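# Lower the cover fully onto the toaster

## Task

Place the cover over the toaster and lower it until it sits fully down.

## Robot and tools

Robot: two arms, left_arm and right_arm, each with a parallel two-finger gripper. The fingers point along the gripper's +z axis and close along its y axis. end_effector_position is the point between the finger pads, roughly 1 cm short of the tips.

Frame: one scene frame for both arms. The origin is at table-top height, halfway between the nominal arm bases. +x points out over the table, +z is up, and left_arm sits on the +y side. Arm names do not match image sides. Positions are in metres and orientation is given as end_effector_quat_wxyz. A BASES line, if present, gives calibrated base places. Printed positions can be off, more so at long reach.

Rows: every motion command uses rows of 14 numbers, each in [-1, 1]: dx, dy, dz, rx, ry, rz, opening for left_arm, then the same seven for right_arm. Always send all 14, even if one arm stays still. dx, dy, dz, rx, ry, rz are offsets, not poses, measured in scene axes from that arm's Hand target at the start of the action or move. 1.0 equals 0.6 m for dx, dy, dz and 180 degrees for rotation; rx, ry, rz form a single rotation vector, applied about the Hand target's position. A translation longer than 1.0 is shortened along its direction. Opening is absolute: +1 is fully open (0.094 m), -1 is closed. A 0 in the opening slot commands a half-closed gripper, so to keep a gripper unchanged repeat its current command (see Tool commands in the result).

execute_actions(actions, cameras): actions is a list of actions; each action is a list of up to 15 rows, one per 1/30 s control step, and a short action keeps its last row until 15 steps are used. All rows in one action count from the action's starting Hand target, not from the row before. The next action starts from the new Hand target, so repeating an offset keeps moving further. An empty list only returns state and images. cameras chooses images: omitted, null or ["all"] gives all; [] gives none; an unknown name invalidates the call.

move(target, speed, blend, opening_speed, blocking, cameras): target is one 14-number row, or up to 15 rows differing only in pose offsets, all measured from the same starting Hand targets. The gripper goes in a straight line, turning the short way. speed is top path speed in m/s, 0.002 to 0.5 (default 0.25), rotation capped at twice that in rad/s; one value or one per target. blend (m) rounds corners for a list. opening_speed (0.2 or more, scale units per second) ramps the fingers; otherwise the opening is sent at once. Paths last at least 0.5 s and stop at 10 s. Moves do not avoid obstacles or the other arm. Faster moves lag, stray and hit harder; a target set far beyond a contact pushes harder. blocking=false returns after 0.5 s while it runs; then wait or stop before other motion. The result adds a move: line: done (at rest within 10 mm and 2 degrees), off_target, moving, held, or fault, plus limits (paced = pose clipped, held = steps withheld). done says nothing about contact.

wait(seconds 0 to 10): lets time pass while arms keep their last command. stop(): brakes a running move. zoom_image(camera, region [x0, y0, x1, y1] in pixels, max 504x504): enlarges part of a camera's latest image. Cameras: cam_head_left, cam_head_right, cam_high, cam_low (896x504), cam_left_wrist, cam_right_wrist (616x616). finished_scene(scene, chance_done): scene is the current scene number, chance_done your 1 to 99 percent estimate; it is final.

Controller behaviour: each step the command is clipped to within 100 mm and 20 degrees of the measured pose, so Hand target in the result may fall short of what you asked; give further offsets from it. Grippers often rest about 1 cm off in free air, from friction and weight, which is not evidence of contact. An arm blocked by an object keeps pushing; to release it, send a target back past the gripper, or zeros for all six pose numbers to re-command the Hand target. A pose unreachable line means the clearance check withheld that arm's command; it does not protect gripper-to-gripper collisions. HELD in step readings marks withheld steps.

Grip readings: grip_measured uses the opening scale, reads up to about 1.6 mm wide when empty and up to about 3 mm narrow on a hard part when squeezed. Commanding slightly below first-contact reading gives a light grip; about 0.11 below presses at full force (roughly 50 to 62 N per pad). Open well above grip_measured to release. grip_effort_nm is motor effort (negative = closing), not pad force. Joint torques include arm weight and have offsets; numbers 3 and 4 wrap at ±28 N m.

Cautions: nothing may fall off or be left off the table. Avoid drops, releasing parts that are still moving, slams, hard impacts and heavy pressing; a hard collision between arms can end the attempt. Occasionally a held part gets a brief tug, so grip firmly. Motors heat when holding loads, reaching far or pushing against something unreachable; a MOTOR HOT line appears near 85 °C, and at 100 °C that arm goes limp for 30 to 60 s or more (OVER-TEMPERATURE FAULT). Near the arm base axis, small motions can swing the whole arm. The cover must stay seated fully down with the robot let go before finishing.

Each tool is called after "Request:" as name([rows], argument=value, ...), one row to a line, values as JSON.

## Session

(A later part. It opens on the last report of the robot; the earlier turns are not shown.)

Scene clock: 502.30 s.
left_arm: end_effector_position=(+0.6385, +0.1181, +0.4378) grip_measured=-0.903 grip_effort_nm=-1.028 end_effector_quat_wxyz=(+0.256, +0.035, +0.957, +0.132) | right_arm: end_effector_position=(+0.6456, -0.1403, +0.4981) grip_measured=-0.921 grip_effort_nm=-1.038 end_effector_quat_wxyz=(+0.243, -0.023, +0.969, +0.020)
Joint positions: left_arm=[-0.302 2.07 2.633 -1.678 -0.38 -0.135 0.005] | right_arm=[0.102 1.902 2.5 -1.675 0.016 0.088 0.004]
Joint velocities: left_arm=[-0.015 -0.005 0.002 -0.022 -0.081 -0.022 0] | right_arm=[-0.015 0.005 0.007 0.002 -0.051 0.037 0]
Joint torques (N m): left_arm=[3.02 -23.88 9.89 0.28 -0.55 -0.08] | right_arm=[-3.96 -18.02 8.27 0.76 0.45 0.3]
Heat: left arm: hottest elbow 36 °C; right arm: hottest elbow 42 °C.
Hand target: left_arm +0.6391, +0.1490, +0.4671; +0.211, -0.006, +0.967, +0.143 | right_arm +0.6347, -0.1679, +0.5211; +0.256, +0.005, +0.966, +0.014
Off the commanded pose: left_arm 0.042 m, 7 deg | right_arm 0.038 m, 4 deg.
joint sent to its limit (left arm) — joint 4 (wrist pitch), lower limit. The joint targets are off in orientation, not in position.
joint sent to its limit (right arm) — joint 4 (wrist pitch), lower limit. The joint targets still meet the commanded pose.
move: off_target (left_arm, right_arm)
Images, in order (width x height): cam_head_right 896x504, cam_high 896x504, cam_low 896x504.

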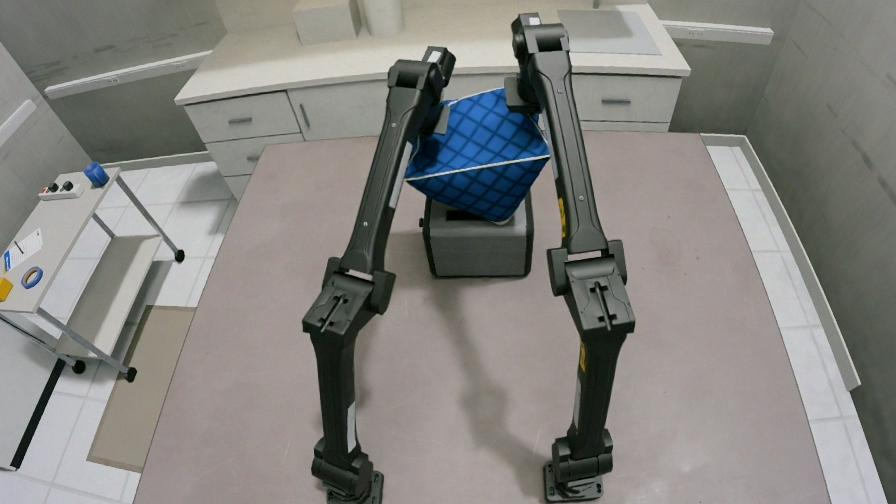

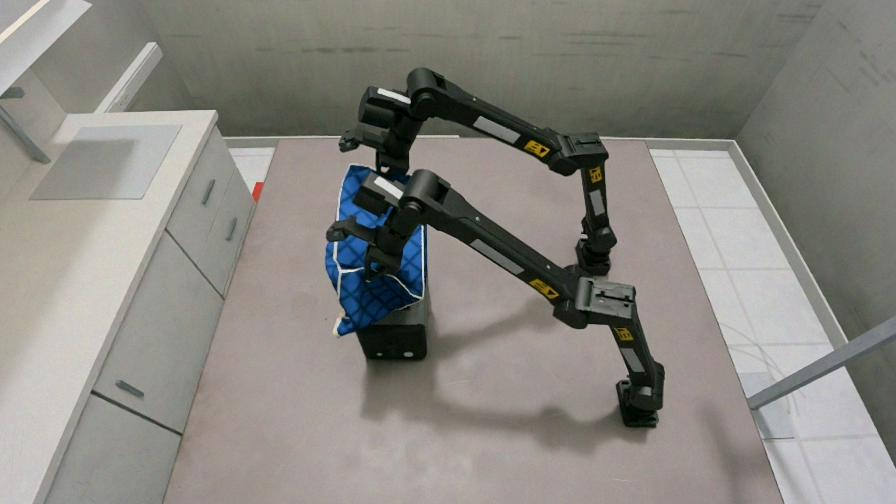

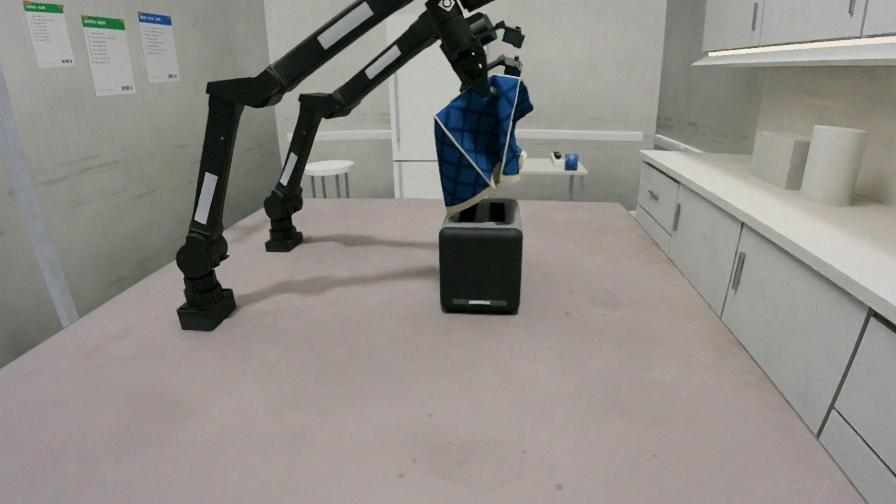

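Request:
move(target=[-0.01,0.1,-0.22,0.02,0.09,0,-1,-0.02,0.16,-0.11,-0.03,0.105,0,-1], speed=0.12, cameras=[])

Request:
move(target=[0,0,-0.13,0.0,0,0,-1,0.0,0,-0.03,0,0,0.0,-1], speed=0.12, cameras=["cam_low","cam_high","cam_head_right"])

Request:
zoom_image(camera="cam_low", region=[360, 60, 600, 330])

Request:
zoom_image(camera="cam_high", region=[330, 250, 480, 400])

Request:
zoom_image(camera="cam_head_right", region=[350, 60, 600, 310])

Scene clock: 513.50 s.
left_arm: end_effector_position=(+0.6338, +0.1792, +0.3321) grip_measured=-0.903 grip_effort_nm=-1.023 end_effector_quat_wxyz=(+0.126, +0.042, +0.978, +0.159) | right_arm: end_effector_position=(+0.6241, -0.0576, +0.4432) grip_measured=-0.921 grip_effort_nm=-1.033 end_effector_quat_wxyz=(+0.186, -0.028, +0.982, +0.002)
Joint positions: left_arm=[-0.211 2.07 2.385 -1.678 -0.355 -0.083 0.005] | right_arm=[0.257 1.9 2.368 -1.675 0.091 0.22 0.004]
Joint velocities: left_arm=[-0.005 -0.005 -0.007 0.007 -0.007 -0.022 0] | right_arm=[-0.005 -0.005 -0.017 0.002 -0.007 -0.037 0]
Joint torques (N m): left_arm=[3.08 -24.12 6.74 -0.24 -0.73 0.1] | right_arm=[-2.14 -17.08 8.44 0.58 0.91 0.3]
Heat: left arm: hottest elbow 37 °C; right arm: hottest shoulder 41 °C.
Hand target: left_arm +0.6328, +0.2114, +0.3358; +0.073, +0.019, +0.982, +0.173 | right_arm +0.6216, -0.0719, +0.4546; +0.094, -0.005, +0.995, -0.030
Off the commanded pose: left_arm 0.030 m, 7 deg | right_arm 0.019 m, 12 deg.
joint sent to its limit (left arm) — joint 4 (wrist pitch), lower limit. The joint targets are off in orientation, not in position.
joint sent to its limit (right arm) — joint 4 (wrist pitch), lower limit. The joint targets are off in orientation, not in position.
move: off_target (left_arm, right_arm)
No camera images: "cameras" was empty.

Scene clock: 514.83 s.
left_arm: end_effector_position=(+0.6287, +0.1790, +0.2766) grip_measured=-0.903 grip_effort_nm=-1.028 end_effector_quat_wxyz=(+0.091, +0.044, +0.982, +0.161) | right_arm: end_effector_position=(+0.6173, -0.0449, +0.4237) grip_measured=-0.921 grip_effort_nm=-1.033 end_effector_quat_wxyz=(+0.163, -0.036, +0.986, +0.004)
Joint positions: left_arm=[-0.211 2.067 2.24 -1.61 -0.348 -0.093 0.005] | right_arm=[0.276 1.9 2.323 -1.675 0.08 0.226 0.004]
Joint velocities: left_arm=[0.015 -0.005 0.002 -0.022 -0.022 0.051 0] | right_arm=[-0.015 -0.005 -0.012 -0.002 -0.037 0.007 -0.001]
Joint torques (N m): left_arm=[3.02 -21.83 5.78 0.43 -0.87 -0.1] | right_arm=[-3.72 -16.79 9.43 0.58 1.24 0.32]
Heat: left arm: hottest elbow 37 °C; right arm: hottest shoulder 41 °C.
Hand target: left_arm +0.6325, +0.2126, +0.2579; +0.073, +0.018, +0.982, +0.173 | right_arm +0.6214, -0.0721, +0.4365; +0.094, -0.005, +0.995, -0.030
Off the commanded pose: left_arm 0.038 m, 4 deg | right_arm 0.030 m, 10 deg.
joint sent to its limit (right arm) — joint 4 (wrist pitch), lower limit. The joint targets are off in orientation, not in position.
move: off_target (left_arm, right_arm)
Images, in order (width x height): cam_head_right 896x504, cam_high 896x504, cam_low 896x504.

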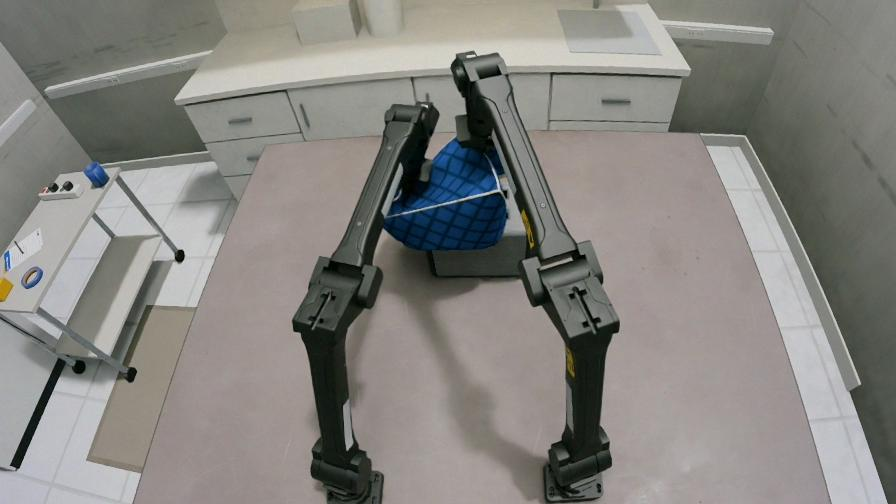

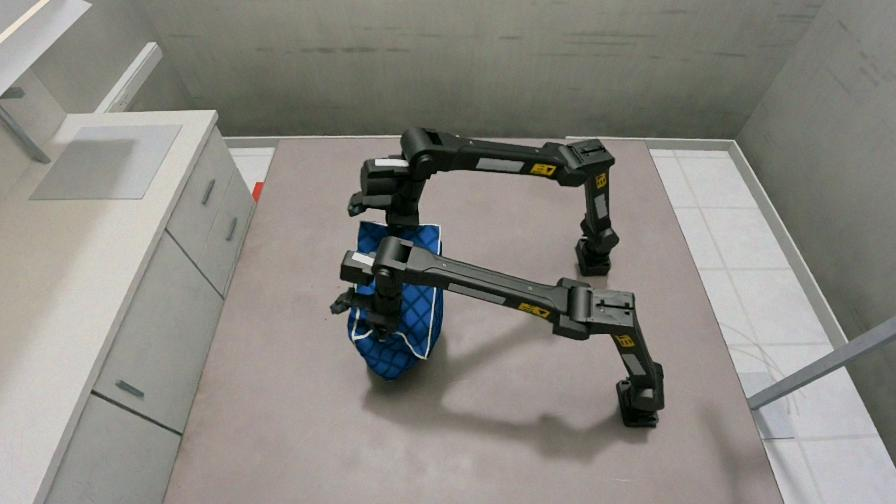

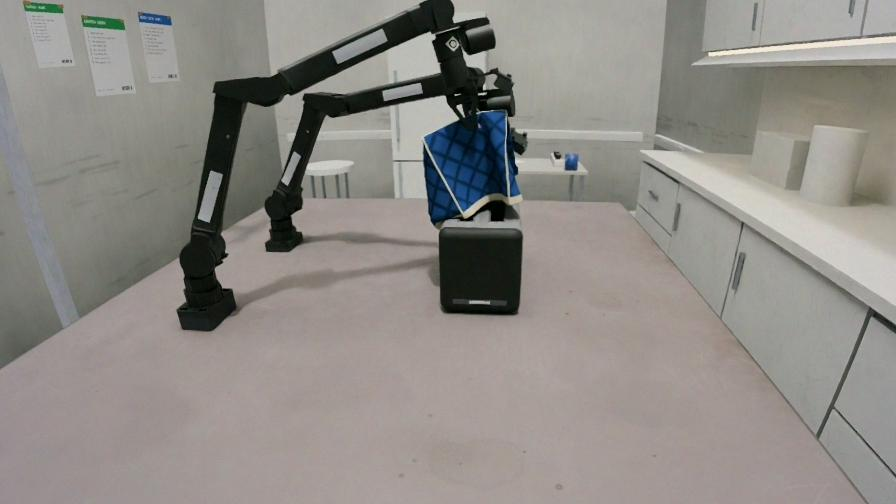

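Scaled by 1.867.

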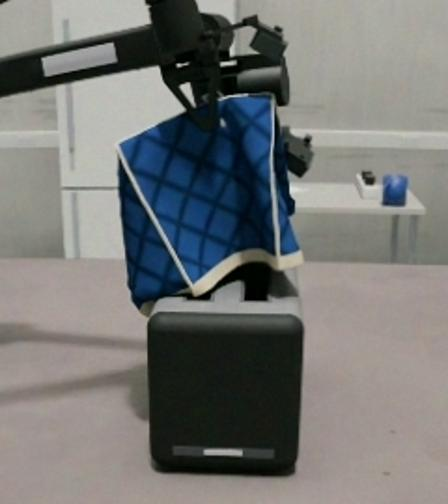

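Scaled by 3.360.

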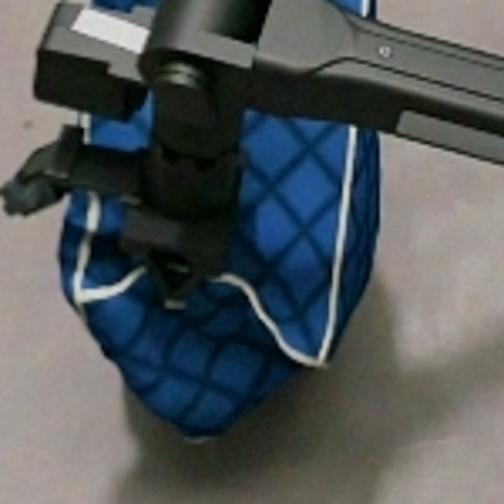

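Scaled by 2.016.

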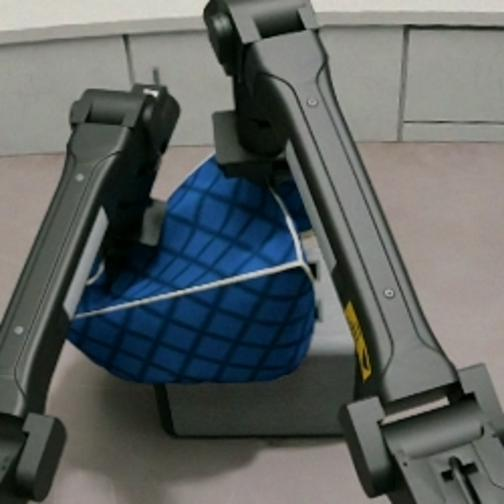

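Request:
move(target=[-0.05,0,0.09,0.0,0,0,-1,-0.04,0,0.04,0,0,0.0,-1], speed=0.12, cameras=[])

Request:
move(target=[-0.02,0,0.0,0.0,0,0,-1,-0.02,0,0.0,0,0,0.0,-1], cameras=[])

Request:
move(target=[0,0.01,-0.09,0.0,0,0,-1,0,0,-0.02,0,0,0.0,-1], speed=0.12, cameras=[])

Request:
move(target=[0.03,0.0,-0.05,0.0,0,0,-1,0.03,0,-0.02,0,0,0.0,-1], speed=0.12, cameras=["cam_low","cam_high","cam_head_right"])

Request:
zoom_image(camera="cam_low", region=[360, 60, 600, 330])

Request:
zoom_image(camera="cam_high", region=[330, 250, 480, 400])

Request:
zoom_image(camera="cam_head_right", region=[350, 60, 600, 310])

Scene clock: 523.77 s.
left_arm: end_effector_position=(+0.6055, +0.1842, +0.3090) grip_measured=-0.903 grip_effort_nm=-1.023 end_effector_quat_wxyz=(+0.086, +0.040, +0.982, +0.162) | right_arm: end_effector_position=(+0.6070, -0.0495, +0.4302) grip_measured=-0.921 grip_effort_nm=-1.033 end_effector_quat_wxyz=(+0.164, -0.032, +0.986, +0.001)
Joint positions: left_arm=[-0.211 2.012 2.237 -1.674 -0.35 -0.102 0.005] | right_arm=[0.276 1.867 2.29 -1.675 0.087 0.234 0.004]
Joint velocities: left_arm=[0.005 0.005 0.007 -0.002 0.007 -0.022 0] | right_arm=[-0.015 -0.024 0.002 0.007 -0.066 0.007 0]
Joint torques (N m): left_arm=[2.78 -23.3 6.64 -0.34 -0.84 -0.08] | right_arm=[-2.73 -18.73 8.81 0.53 1.09 0.32]
Heat: left arm: hottest elbow 36 °C; right arm: hottest shoulder 40 °C.
Hand target: left_arm +0.6025, +0.2121, +0.3119; +0.073, +0.018, +0.982, +0.173 | right_arm +0.5978, -0.0722, +0.4610; +0.094, -0.005, +0.995, -0.030
Off the commanded pose: left_arm 0.029 m, 3 deg | right_arm 0.039 m, 9 deg.
joint sent to its limit (left arm) — joint 4 (wrist pitch), lower limit. The joint targets still meet the commanded pose.
joint sent to its limit (right arm) — joint 4 (wrist pitch), lower limit. The joint targets are off in orientation, not in position.
move: off_target (left_arm, right_arm)
No camera images: "cameras" was empty.

Scene clock: 524.80 s.
left_arm: end_effector_position=(+0.5929, +0.1868, +0.3081) grip_measured=-0.903 grip_effort_nm=-1.028 end_effector_quat_wxyz=(+0.077, +0.039, +0.983, +0.164) | right_arm: end_effector_position=(+0.5970, -0.0498, +0.4268) grip_measured=-0.921 grip_effort_nm=-1.033 end_effector_quat_wxyz=(+0.156, -0.031, +0.987, +0.000)
Joint positions: left_arm=[-0.211 1.981 2.187 -1.674 -0.35 -0.108 0.005] | right_arm=[0.28 1.843 2.249 -1.675 0.087 0.24 0.004]
Joint velocities: left_arm=[0.005 -0.005 -0.007 0.007 0.022 -0.066 0.001] | right_arm=[-0.005 -0.005 -0.017 -0.007 0.022 0.022 0]
Joint torques (N m): left_arm=[2.2 -23.53 6.5 -0.1 -0.85 -0.04] | right_arm=[-2.78 -19.02 8.85 0.5 1.1 0.33]
Heat: left arm: hottest elbow 36 °C; right arm: hottest shoulder 40 °C.
Hand target: left_arm +0.5904, +0.2122, +0.3116; +0.073, +0.018, +0.982, +0.173 | right_arm +0.5858, -0.0721, +0.4612; +0.094, -0.005, +0.995, -0.030
Off the commanded pose: left_arm 0.026 m, 3 deg | right_arm 0.042 m, 8 deg.
joint sent to its limit (right arm) — joint 4 (wrist pitch), lower limit. The joint targets are off in orientation, not in position.
move: off_target (left_arm, right_arm)
No camera images: "cameras" was empty.

Scene clock: 526.13 s.
left_arm: end_effector_position=(+0.5893, +0.1867, +0.2711) grip_measured=-0.903 grip_effort_nm=-1.028 end_effector_quat_wxyz=(+0.089, +0.037, +0.983, +0.159) | right_arm: end_effector_position=(+0.5913, -0.0411, +0.4134) grip_measured=-0.921 grip_effort_nm=-1.038 end_effector_quat_wxyz=(+0.140, -0.037, +0.989, +0.000)
Joint positions: left_arm=[-0.211 1.929 2.009 -1.521 -0.345 -0.109 0.005] | right_arm=[0.295 1.843 2.217 -1.675 0.08 0.245 0.004]
Joint velocities: left_arm=[0.005 -0.015 -0.007 -0.017 -0.022 0.037 0] | right_arm=[-0.015 -0.015 -0.017 0.002 0.022 -0.037 -0.001]
Joint torques (N m): left_arm=[2.73 -20.84 5.83 0.21 -1 0.04] | right_arm=[-3.96 -18.84 9.46 0.49 1.32 0.32]
Heat: left arm: hottest elbow 36 °C; right arm: hottest shoulder 40 °C.
Hand target: left_arm +0.5902, +0.2190, +0.2576; +0.073, +0.018, +0.982, +0.173 | right_arm +0.5857, -0.0721, +0.4491; +0.094, -0.005, +0.995, -0.030
Off the commanded pose: left_arm 0.034 m, 3 deg | right_arm 0.048 m, 7 deg.
joint sent to its limit (right arm) — joint 4 (wrist pitch), lower limit. The joint targets are off in orientation, not in position.
move: off_target (left_arm, right_arm)
No camera images: "cameras" was empty.

Scene clock: 527.20 s.
left_arm: end_effector_position=(+0.5981, +0.1847, +0.2691) grip_measured=-0.903 grip_effort_nm=-1.028 end_effector_quat_wxyz=(+0.108, +0.033, +0.981, +0.155) | right_arm: end_effector_position=(+0.5916, -0.0407, +0.4124) grip_measured=-0.921 grip_effort_nm=-1.028 end_effector_quat_wxyz=(+0.139, -0.037, +0.990, +0.001)
Joint positions: left_arm=[-0.211 1.929 1.999 -1.473 -0.344 -0.109 0.005] | right_arm=[0.295 1.844 2.217 -1.675 0.078 0.246 0.004]
Joint velocities: left_arm=[-0.015 -0.005 0.012 0.017 -0.022 -0.051 -0.001] | right_arm=[-0.005 -0.005 -0.002 -0.017 0.007 0.022 -0.001]
Joint torques (N m): left_arm=[3.31 -17.08 6.15 0.54 -0.95 0.15] | right_arm=[-4.48 -15.85 12.64 0.47 1.3 0.23]
Heat: left arm: hottest elbow 36 °C; right arm: hottest shoulder 40 °C.
Hand target: left_arm +0.6081, +0.2193, +0.2280; +0.074, +0.018, +0.982, +0.173 | right_arm +0.6034, -0.0722, +0.4369; +0.094, -0.005, +0.995, -0.030
Off the commanded pose: left_arm 0.055 m, 5 deg | right_arm 0.042 m, 7 deg.
joint sent to its limit (right arm) — joint 4 (wrist pitch), lower limit. The joint targets are off in orientation, not in position.
move: off_target (left_arm, right_arm)
Images, in order (width x height): cam_head_right 896x504, cam_high 896x504, cam_low 896x504.

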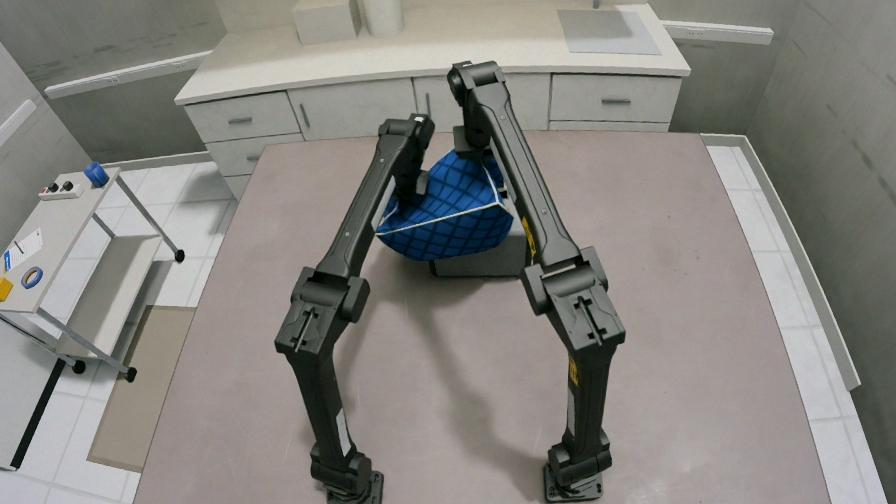

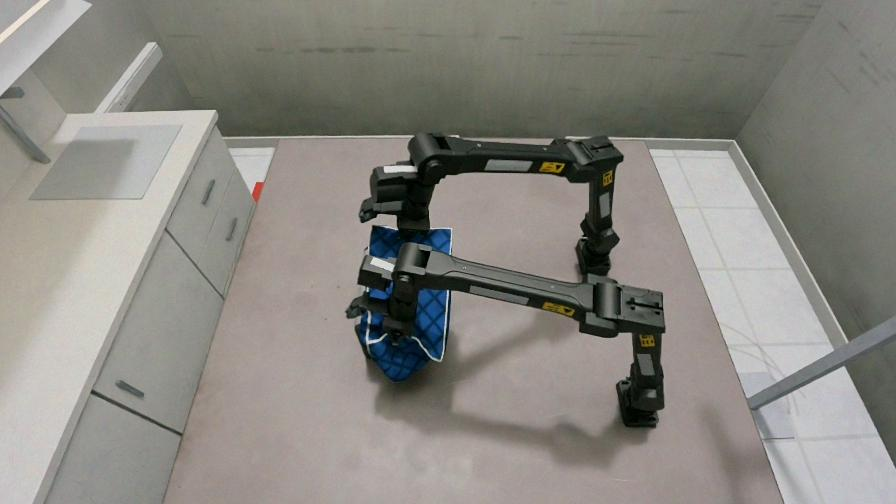

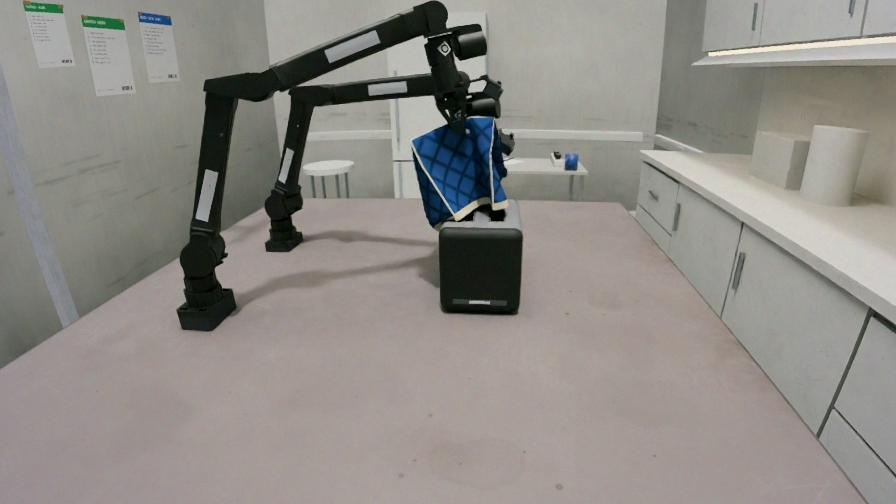

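Scaled by 1.867.

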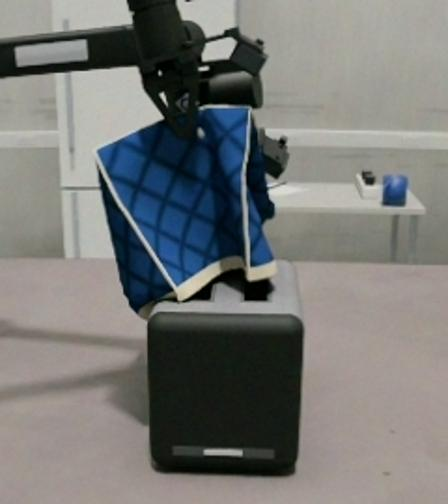

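Scaled by 3.360.

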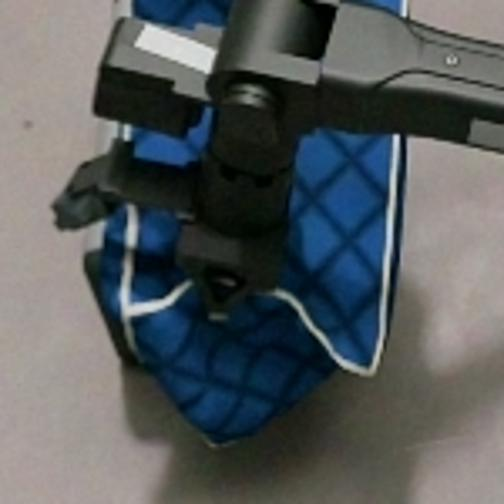

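Scaled by 2.016.

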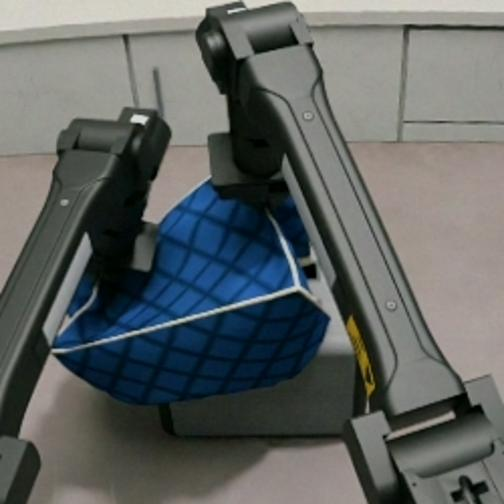

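Request:
move(target=[-0.06,-0.02,0.32,0.0,-0.03,0,-1,-0.045,-0.03,0.12,0,-0.09,0.0,-1], speed=0.15, cameras=["cam_low","cam_head_right"])

Request:
zoom_image(camera="cam_low", region=[360, 60, 600, 330])

Request:
zoom_image(camera="cam_head_right", region=[350, 60, 600, 310])

Scene clock: 536.33 s.
left_arm: end_effector_position=(+0.5743, +0.1912, +0.3905) grip_measured=-0.903 grip_effort_nm=-1.043 end_effector_quat_wxyz=(+0.148, +0.027, +0.976, +0.160) | right_arm: end_effector_position=(+0.5773, -0.0610, +0.4596) grip_measured=-0.921 grip_effort_nm=-1.038 end_effector_quat_wxyz=(+0.189, -0.028, +0.981, -0.028)
Joint positions: left_arm=[-0.215 1.868 2.22 -1.675 -0.367 -0.108 0.005] | right_arm=[0.295 1.77 2.223 -1.675 0.163 0.246 0.004]
Joint velocities: left_arm=[-0.015 -0.015 -0.007 -0.017 0.007 0.066 0] | right_arm=[-0.005 -0.005 -0.002 0.002 0.022 -0.022 0]
Joint torques (N m): left_arm=[1.2 -21.71 10.02 -0.06 -1.06 0.13] | right_arm=[-3.96 -16.73 14.26 0.58 1.19 0.18]
Heat: left arm: hottest elbow 36 °C; right arm: hottest shoulder 40 °C.
Hand target: left_arm +0.5728, +0.2045, +0.4194; +0.120, +0.011, +0.978, +0.173 | right_arm +0.5774, -0.0901, +0.5098; +0.233, +0.000, +0.972, -0.030
Off the commanded pose: left_arm 0.034 m, 4 deg | right_arm 0.057 m, 6 deg.
joint sent to its limit (left arm) — joint 4 (wrist pitch), lower limit. The joint targets are off in orientation, not in position.
joint sent to its limit (right arm) — joint 4 (wrist pitch), lower limit. The joint targets still meet the commanded pose.
move: off_target (left_arm, right_arm)
Images, in order (width x height): cam_head_right 896x504, cam_low 896x504.

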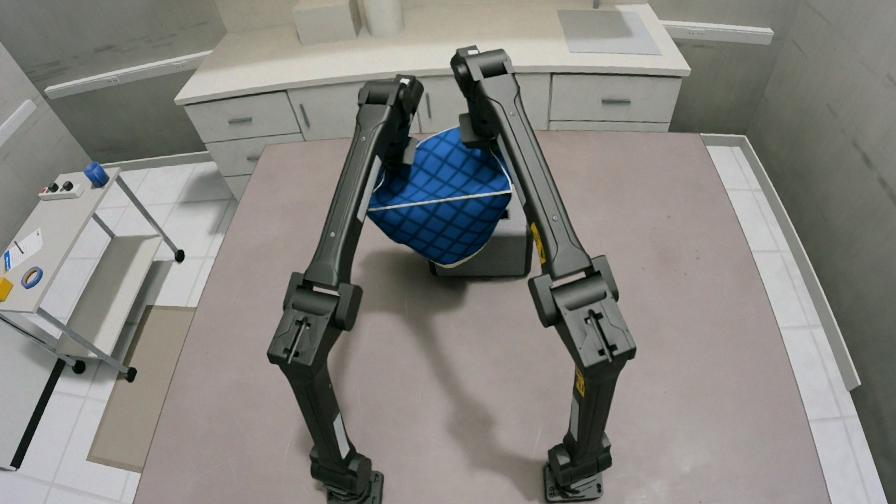

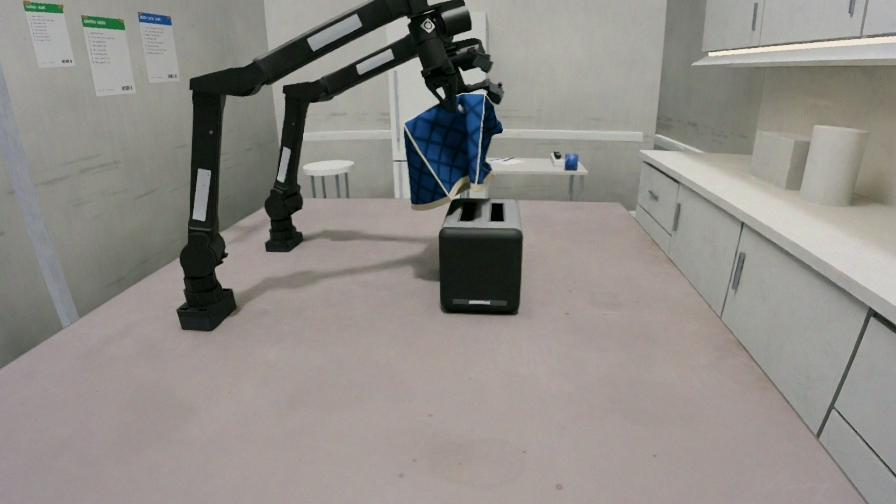

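Scaled by 1.867.

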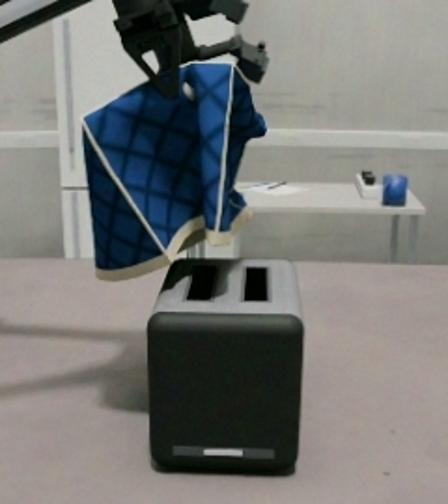

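Scaled by 2.016.

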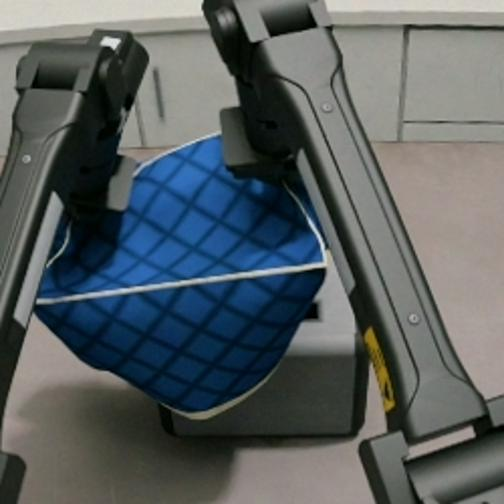

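Request:
move(target=[0.02,0.01,-0.2,0.0,0.03,0,-1,0.02,0.0,-0.06,0,0.08,0.0,-1], speed=0.15, cameras=[])

Request:
move(target=[0.065,0.0,0,0.0,0,0,-1,0.07,0.0,-0.02,0,0.0,0.0,-1], speed=0.12, cameras=["cam_low","cam_high","cam_head_right"])

Request:
zoom_image(camera="cam_low", region=[360, 60, 600, 330])

Request:
zoom_image(camera="cam_high", region=[330, 250, 480, 400])

Request:
zoom_image(camera="cam_head_right", region=[350, 60, 600, 310])

Scene clock: 542.97 s.
left_arm: end_effector_position=(+0.5737, +0.1875, +0.3302) grip_measured=-0.903 grip_effort_nm=-1.033 end_effector_quat_wxyz=(+0.101, +0.035, +0.982, +0.157) | right_arm: end_effector_position=(+0.5774, -0.0507, +0.4522) grip_measured=-0.921 grip_effort_nm=-1.033 end_effector_quat_wxyz=(+0.173, -0.034, +0.984, +0.007)
Joint positions: left_arm=[-0.215 1.889 2.103 -1.633 -0.344 -0.111 0.005] | right_arm=[0.288 1.78 2.223 -1.675 0.084 0.243 0.004]
Joint velocities: left_arm=[-0.005 -0.005 -0.002 -0.017 -0.037 0.022 0] | right_arm=[0.005 -0.015 -0.022 0.007 0.037 0.066 0]
Joint torques (N m): left_arm=[2.55 -16.56 6.53 0.27 -1.02 -0.07] | right_arm=[-5.77 -15.09 11.86 0.55 1.22 -0.02]
Heat: left arm: hottest elbow 37 °C; right arm: hottest shoulder 39 °C.
Hand target: left_arm +0.5844, +0.2125, +0.2996; +0.073, +0.018, +0.982, +0.173 | right_arm +0.5889, -0.0901, +0.4734; +0.109, -0.004, +0.994, -0.030
Off the commanded pose: left_arm 0.040 m, 4 deg | right_arm 0.047 m, 9 deg.
joint sent to its limit (right arm) — joint 4 (wrist pitch), lower limit. The joint targets are off in position and orientation.
move: off_target (left_arm, right_arm)
No camera images: "cameras" was empty.

Scene clock: 544.40 s.
left_arm: end_effector_position=(+0.6100, +0.1797, +0.3143) grip_measured=-0.903 grip_effort_nm=-1.028 end_effector_quat_wxyz=(+0.096, +0.036, +0.982, +0.158) | right_arm: end_effector_position=(+0.6132, -0.0578, +0.4323) grip_measured=-0.921 grip_effort_nm=-1.043 end_effector_quat_wxyz=(+0.168, -0.029, +0.985, +0.002)
Joint positions: left_arm=[-0.215 2.019 2.263 -1.674 -0.344 -0.111 0.005] | right_arm=[0.259 1.875 2.307 -1.675 0.084 0.224 0.004]
Joint velocities: left_arm=[-0.005 -0.005 -0.017 0.002 -0.051 -0.066 -0.001] | right_arm=[0.005 -0.015 0.012 -0.017 -0.022 -0.007 0]
Joint torques (N m): left_arm=[3.78 -18.73 9.51 -0.38 -1.02 0.09] | right_arm=[-4.95 -15.03 15.36 0.53 1.14 -0.01]
Heat: left arm: hottest elbow 37 °C; right arm: hottest shoulder 39 °C.
Hand target: left_arm +0.6237, +0.2121, +0.3001; +0.074, +0.018, +0.982, +0.173 | right_arm +0.6307, -0.0901, +0.4608; +0.110, -0.004, +0.993, -0.030
Off the commanded pose: left_arm 0.038 m, 4 deg | right_arm 0.047 m, 8 deg.
joint sent to its limit (left arm) — joint 4 (wrist pitch), lower limit. The joint targets still meet the commanded pose.
joint sent to its limit (right arm) — joint 4 (wrist pitch), lower limit. The joint targets are off in position and orientation.
move: off_target (left_arm, right_arm)
Images, in order (width x height): cam_head_right 896x504, cam_high 896x504, cam_low 896x504.

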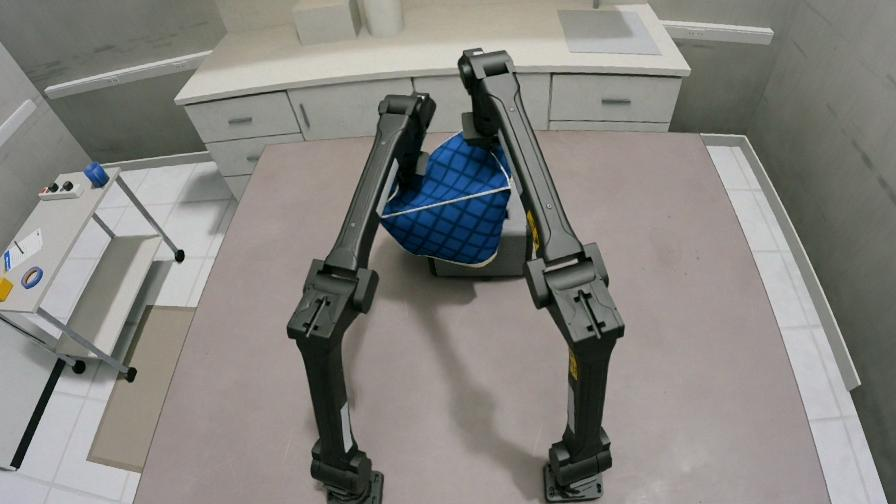

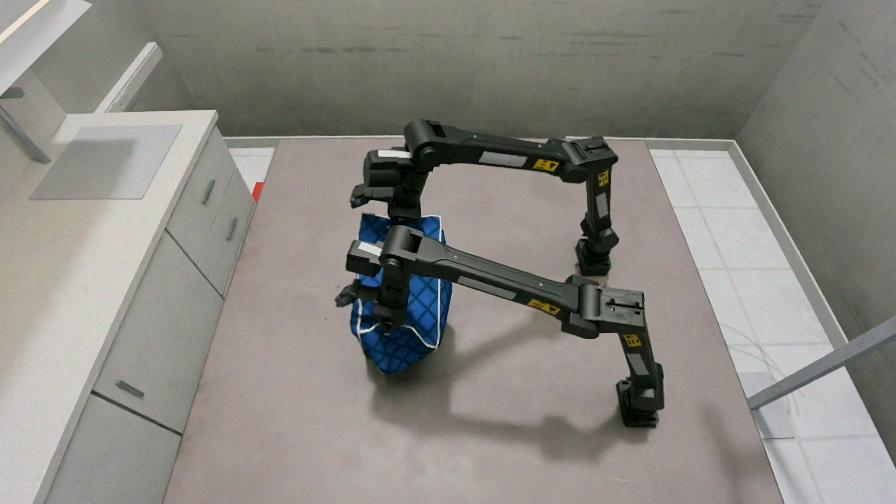

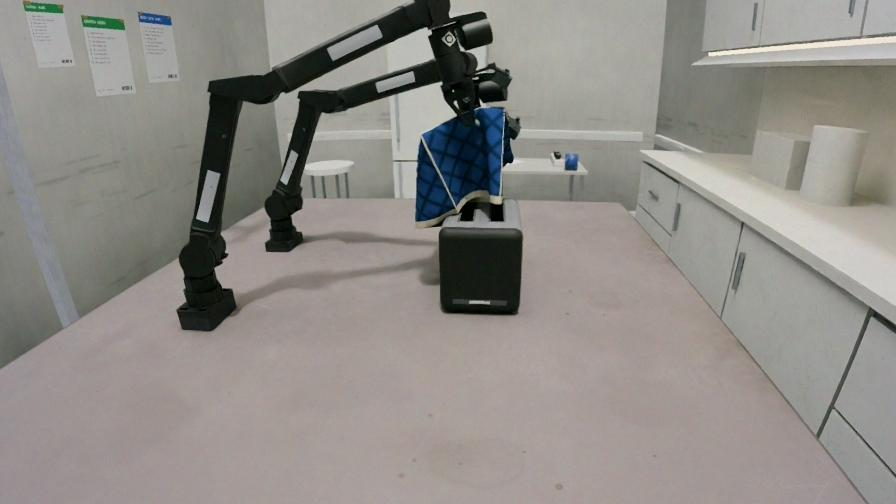

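Scaled by 1.867.

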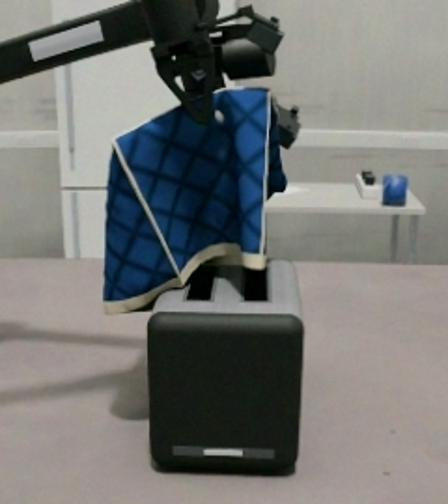

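Scaled by 3.360.

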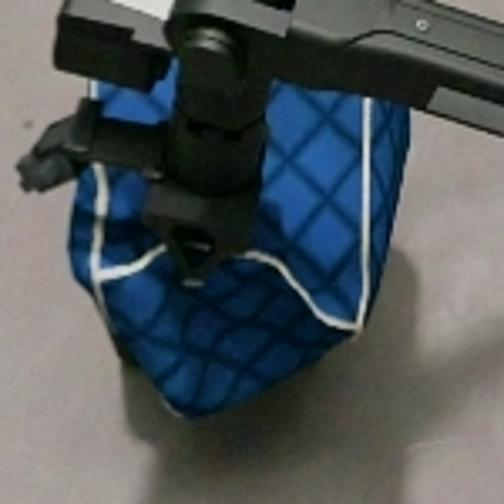

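Scaled by 2.016.

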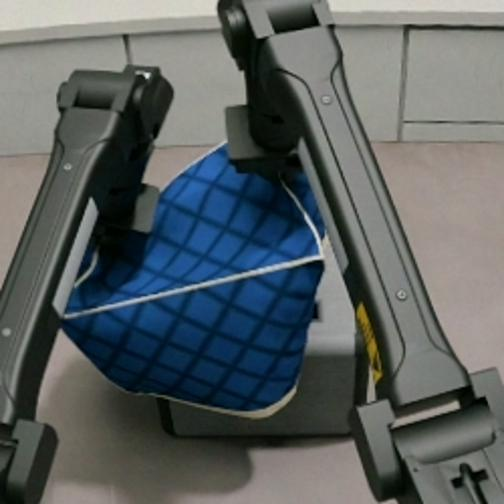

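Request:
move(target=[0.025,0.0,0,0.0,0,0,-1,0.05,0.0,0.01,0,0.0,0.0,-1], speed=0.12, cameras=[])

Request:
move(target=[0.0,-0.02,-0.1,0.0,0,0,-1,0.03,-0.03,0,0,0.0,0.0,-1], speed=0.12, cameras=[])

Request:
move(target=[0,-0.065,0.0,0,0,0,-1,0.0,-0.1,0.01,0,0,0,-1], speed=0.12, cameras=["cam_low","cam_high","cam_head_right"])

Request:
zoom_image(camera="cam_low", region=[360, 60, 600, 330])

Request:
zoom_image(camera="cam_high", region=[330, 250, 480, 400])

Request:
zoom_image(camera="cam_head_right", region=[350, 60, 600, 310])

Scene clock: 552.00 s.
left_arm: end_effector_position=(+0.6253, +0.1786, +0.3147) grip_measured=-0.903 grip_effort_nm=-1.018 end_effector_quat_wxyz=(+0.106, +0.035, +0.981, +0.157) | right_arm: end_effector_position=(+0.6439, -0.0568, +0.4382) grip_measured=-0.921 grip_effort_nm=-1.038 end_effector_quat_wxyz=(+0.192, -0.031, +0.981, +0.005)
Joint positions: left_arm=[-0.212 2.059 2.325 -1.674 -0.346 -0.106 0.005] | right_arm=[0.247 1.956 2.438 -1.675 0.084 0.204 0.004]
Joint velocities: left_arm=[-0.024 -0.015 0.007 0.002 -0.022 0.007 0] | right_arm=[-0.005 -0.005 -0.017 0.002 -0.051 0.022 -0.001]
Joint torques (N m): left_arm=[3.37 -19.14 9.46 -0.31 -0.95 0.16] | right_arm=[-4.84 -15.79 15.46 0.66 1.06 0.04]
Heat: left arm: hottest elbow 37 °C; right arm: hottest shoulder 39 °C.
Hand target: left_arm +0.6389, +0.2120, +0.3000; +0.074, +0.018, +0.982, +0.173 | right_arm +0.6607, -0.0898, +0.4664; +0.110, -0.004, +0.993, -0.030
Off the commanded pose: left_arm 0.039 m, 5 deg | right_arm 0.047 m, 11 deg.
joint sent to its limit (left arm) — joint 4 (wrist pitch), lower limit. The joint targets still meet the commanded pose.
joint sent to its limit (right arm) — joint 4 (wrist pitch), lower limit. The joint targets are off in position and orientation.
move: off_target (left_arm, right_arm)
No camera images: "cameras" was empty.

Scene clock: 553.50 s.
left_arm: end_effector_position=(+0.6332, +0.1770, +0.2778) grip_measured=-0.903 grip_effort_nm=-1.033 end_effector_quat_wxyz=(+0.107, +0.032, +0.981, +0.156) | right_arm: end_effector_position=(+0.6587, -0.0541, +0.4220) grip_measured=-0.921 grip_effort_nm=-1.033 end_effector_quat_wxyz=(+0.184, -0.046, +0.982, +0.007)
Joint positions: left_arm=[-0.212 2.059 2.227 -1.575 -0.346 -0.114 0.005] | right_arm=[0.241 2.005 2.474 -1.675 0.069 0.171 0.004]
Joint velocities: left_arm=[-0.005 -0.005 -0.002 -0.012 -0.081 -0.066 0] | right_arm=[0.005 -0.005 -0.002 -0.017 0.007 -0.007 0]
Joint torques (N m): left_arm=[1.9 -19.72 5.79 0.09 -0.99 -0.04] | right_arm=[-6.89 -17.32 16.64 0.64 1.32 0.09]
Heat: left arm: hottest elbow 37 °C; right arm: hottest shoulder 39 °C.
Hand target: left_arm +0.6384, +0.2010, +0.2398; +0.073, +0.018, +0.982, +0.173 | right_arm +0.6787, -0.1079, +0.4663; +0.110, -0.004, +0.993, -0.031
Off the commanded pose: left_arm 0.045 m, 5 deg | right_arm 0.072 m, 11 deg.
joint sent to its limit (right arm) — joint 4 (wrist pitch), lower limit. The joint targets are off in position and orientation.
move: off_target (left_arm, right_arm)
No camera images: "cameras" was empty.

Scene clock: 555.20 s.
left_arm: end_effector_position=(+0.6289, +0.1375, +0.2841) grip_measured=-0.903 grip_effort_nm=-1.033 end_effector_quat_wxyz=(+0.119, +0.028, +0.981, +0.150) | right_arm: end_effector_position=(+0.6693, -0.1006, +0.4218) grip_measured=-0.921 grip_effort_nm=-1.038 end_effector_quat_wxyz=(+0.182, -0.050, +0.982, +0.006)
Joint positions: left_arm=[-0.271 2.064 2.251 -1.588 -0.349 -0.178 0.005] | right_arm=[0.163 2.005 2.474 -1.675 0.041 0.09 0.004]
Joint velocities: left_arm=[0.024 -0.015 -0.007 -0.022 -0.022 0.007 -0.001] | right_arm=[-0.024 0.005 0.002 0.002 0.022 0.022 0]
Joint torques (N m): left_arm=[2.49 -17.32 7.88 -0.83 -1.03 -0.01] | right_arm=[-7.88 -19.08 14.67 0.61 1.62 0.06]
Heat: left arm: hottest elbow 37 °C; right arm: hottest shoulder 39 °C.
Hand target: left_arm +0.6381, +0.1622, +0.2393; +0.073, +0.018, +0.982, +0.173 | right_arm +0.6790, -0.1677, +0.4726; +0.110, -0.004, +0.993, -0.032
Off the commanded pose: left_arm 0.052 m, 6 deg | right_arm 0.085 m, 11 deg.
joint sent to its limit (right arm) — joint 4 (wrist pitch), lower limit. The joint targets are off in position and orientation.
move: off_target (left_arm, right_arm)
Images, in order (width x height): cam_head_right 896x504, cam_high 896x504, cam_low 896x504.

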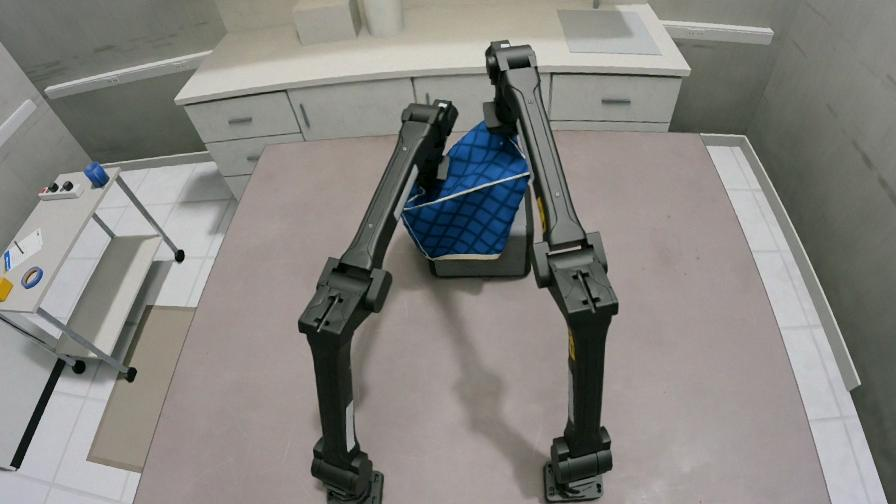

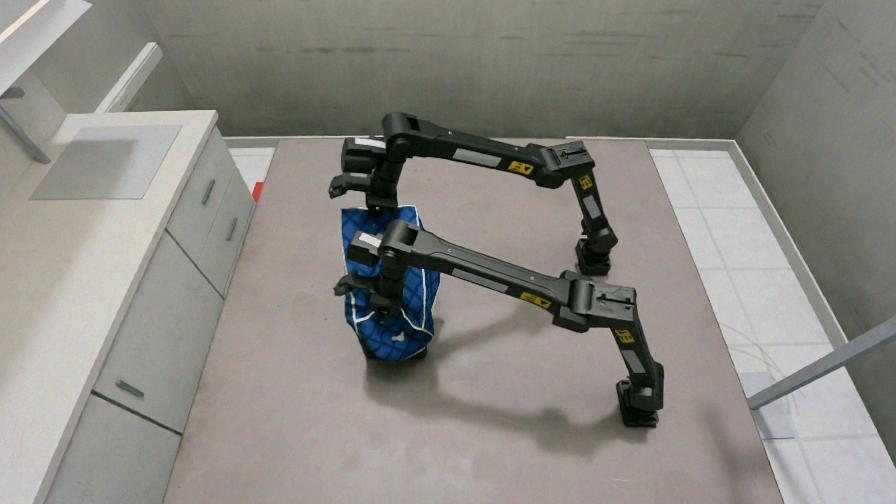

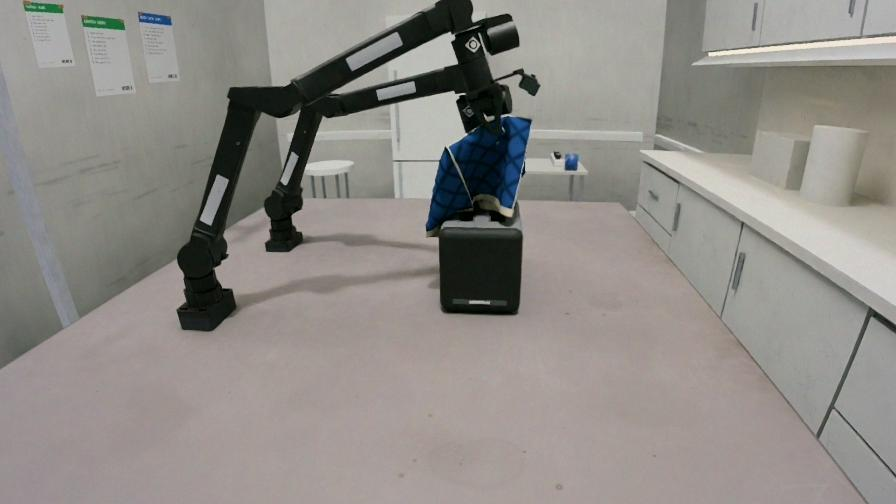

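Scaled by 1.867.

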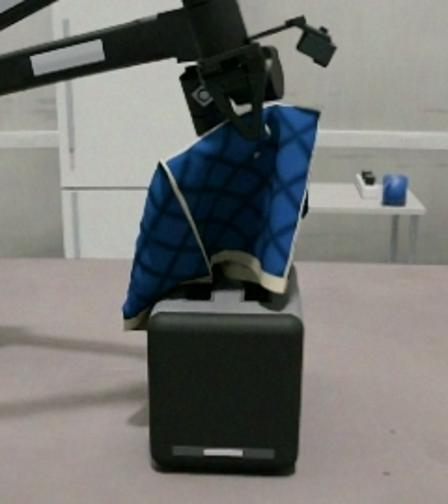

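Scaled by 3.360.

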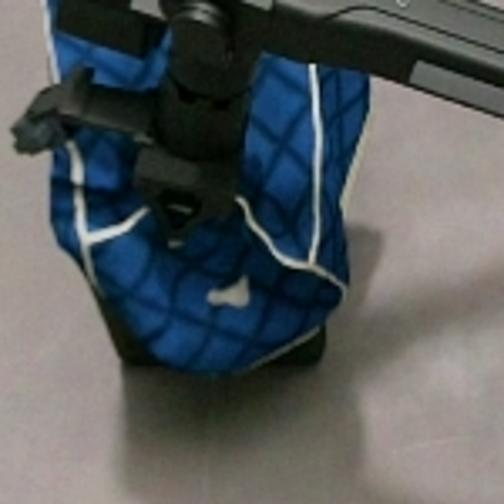

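Scaled by 2.016.

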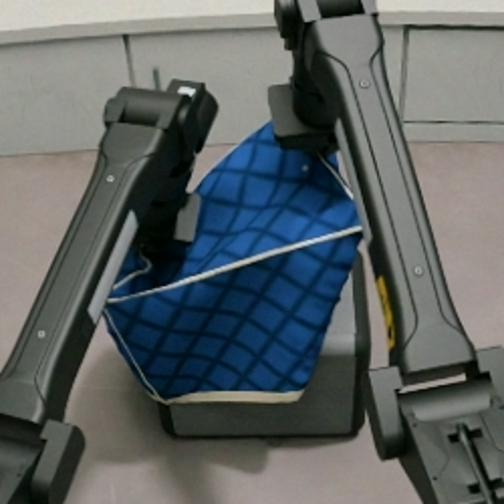

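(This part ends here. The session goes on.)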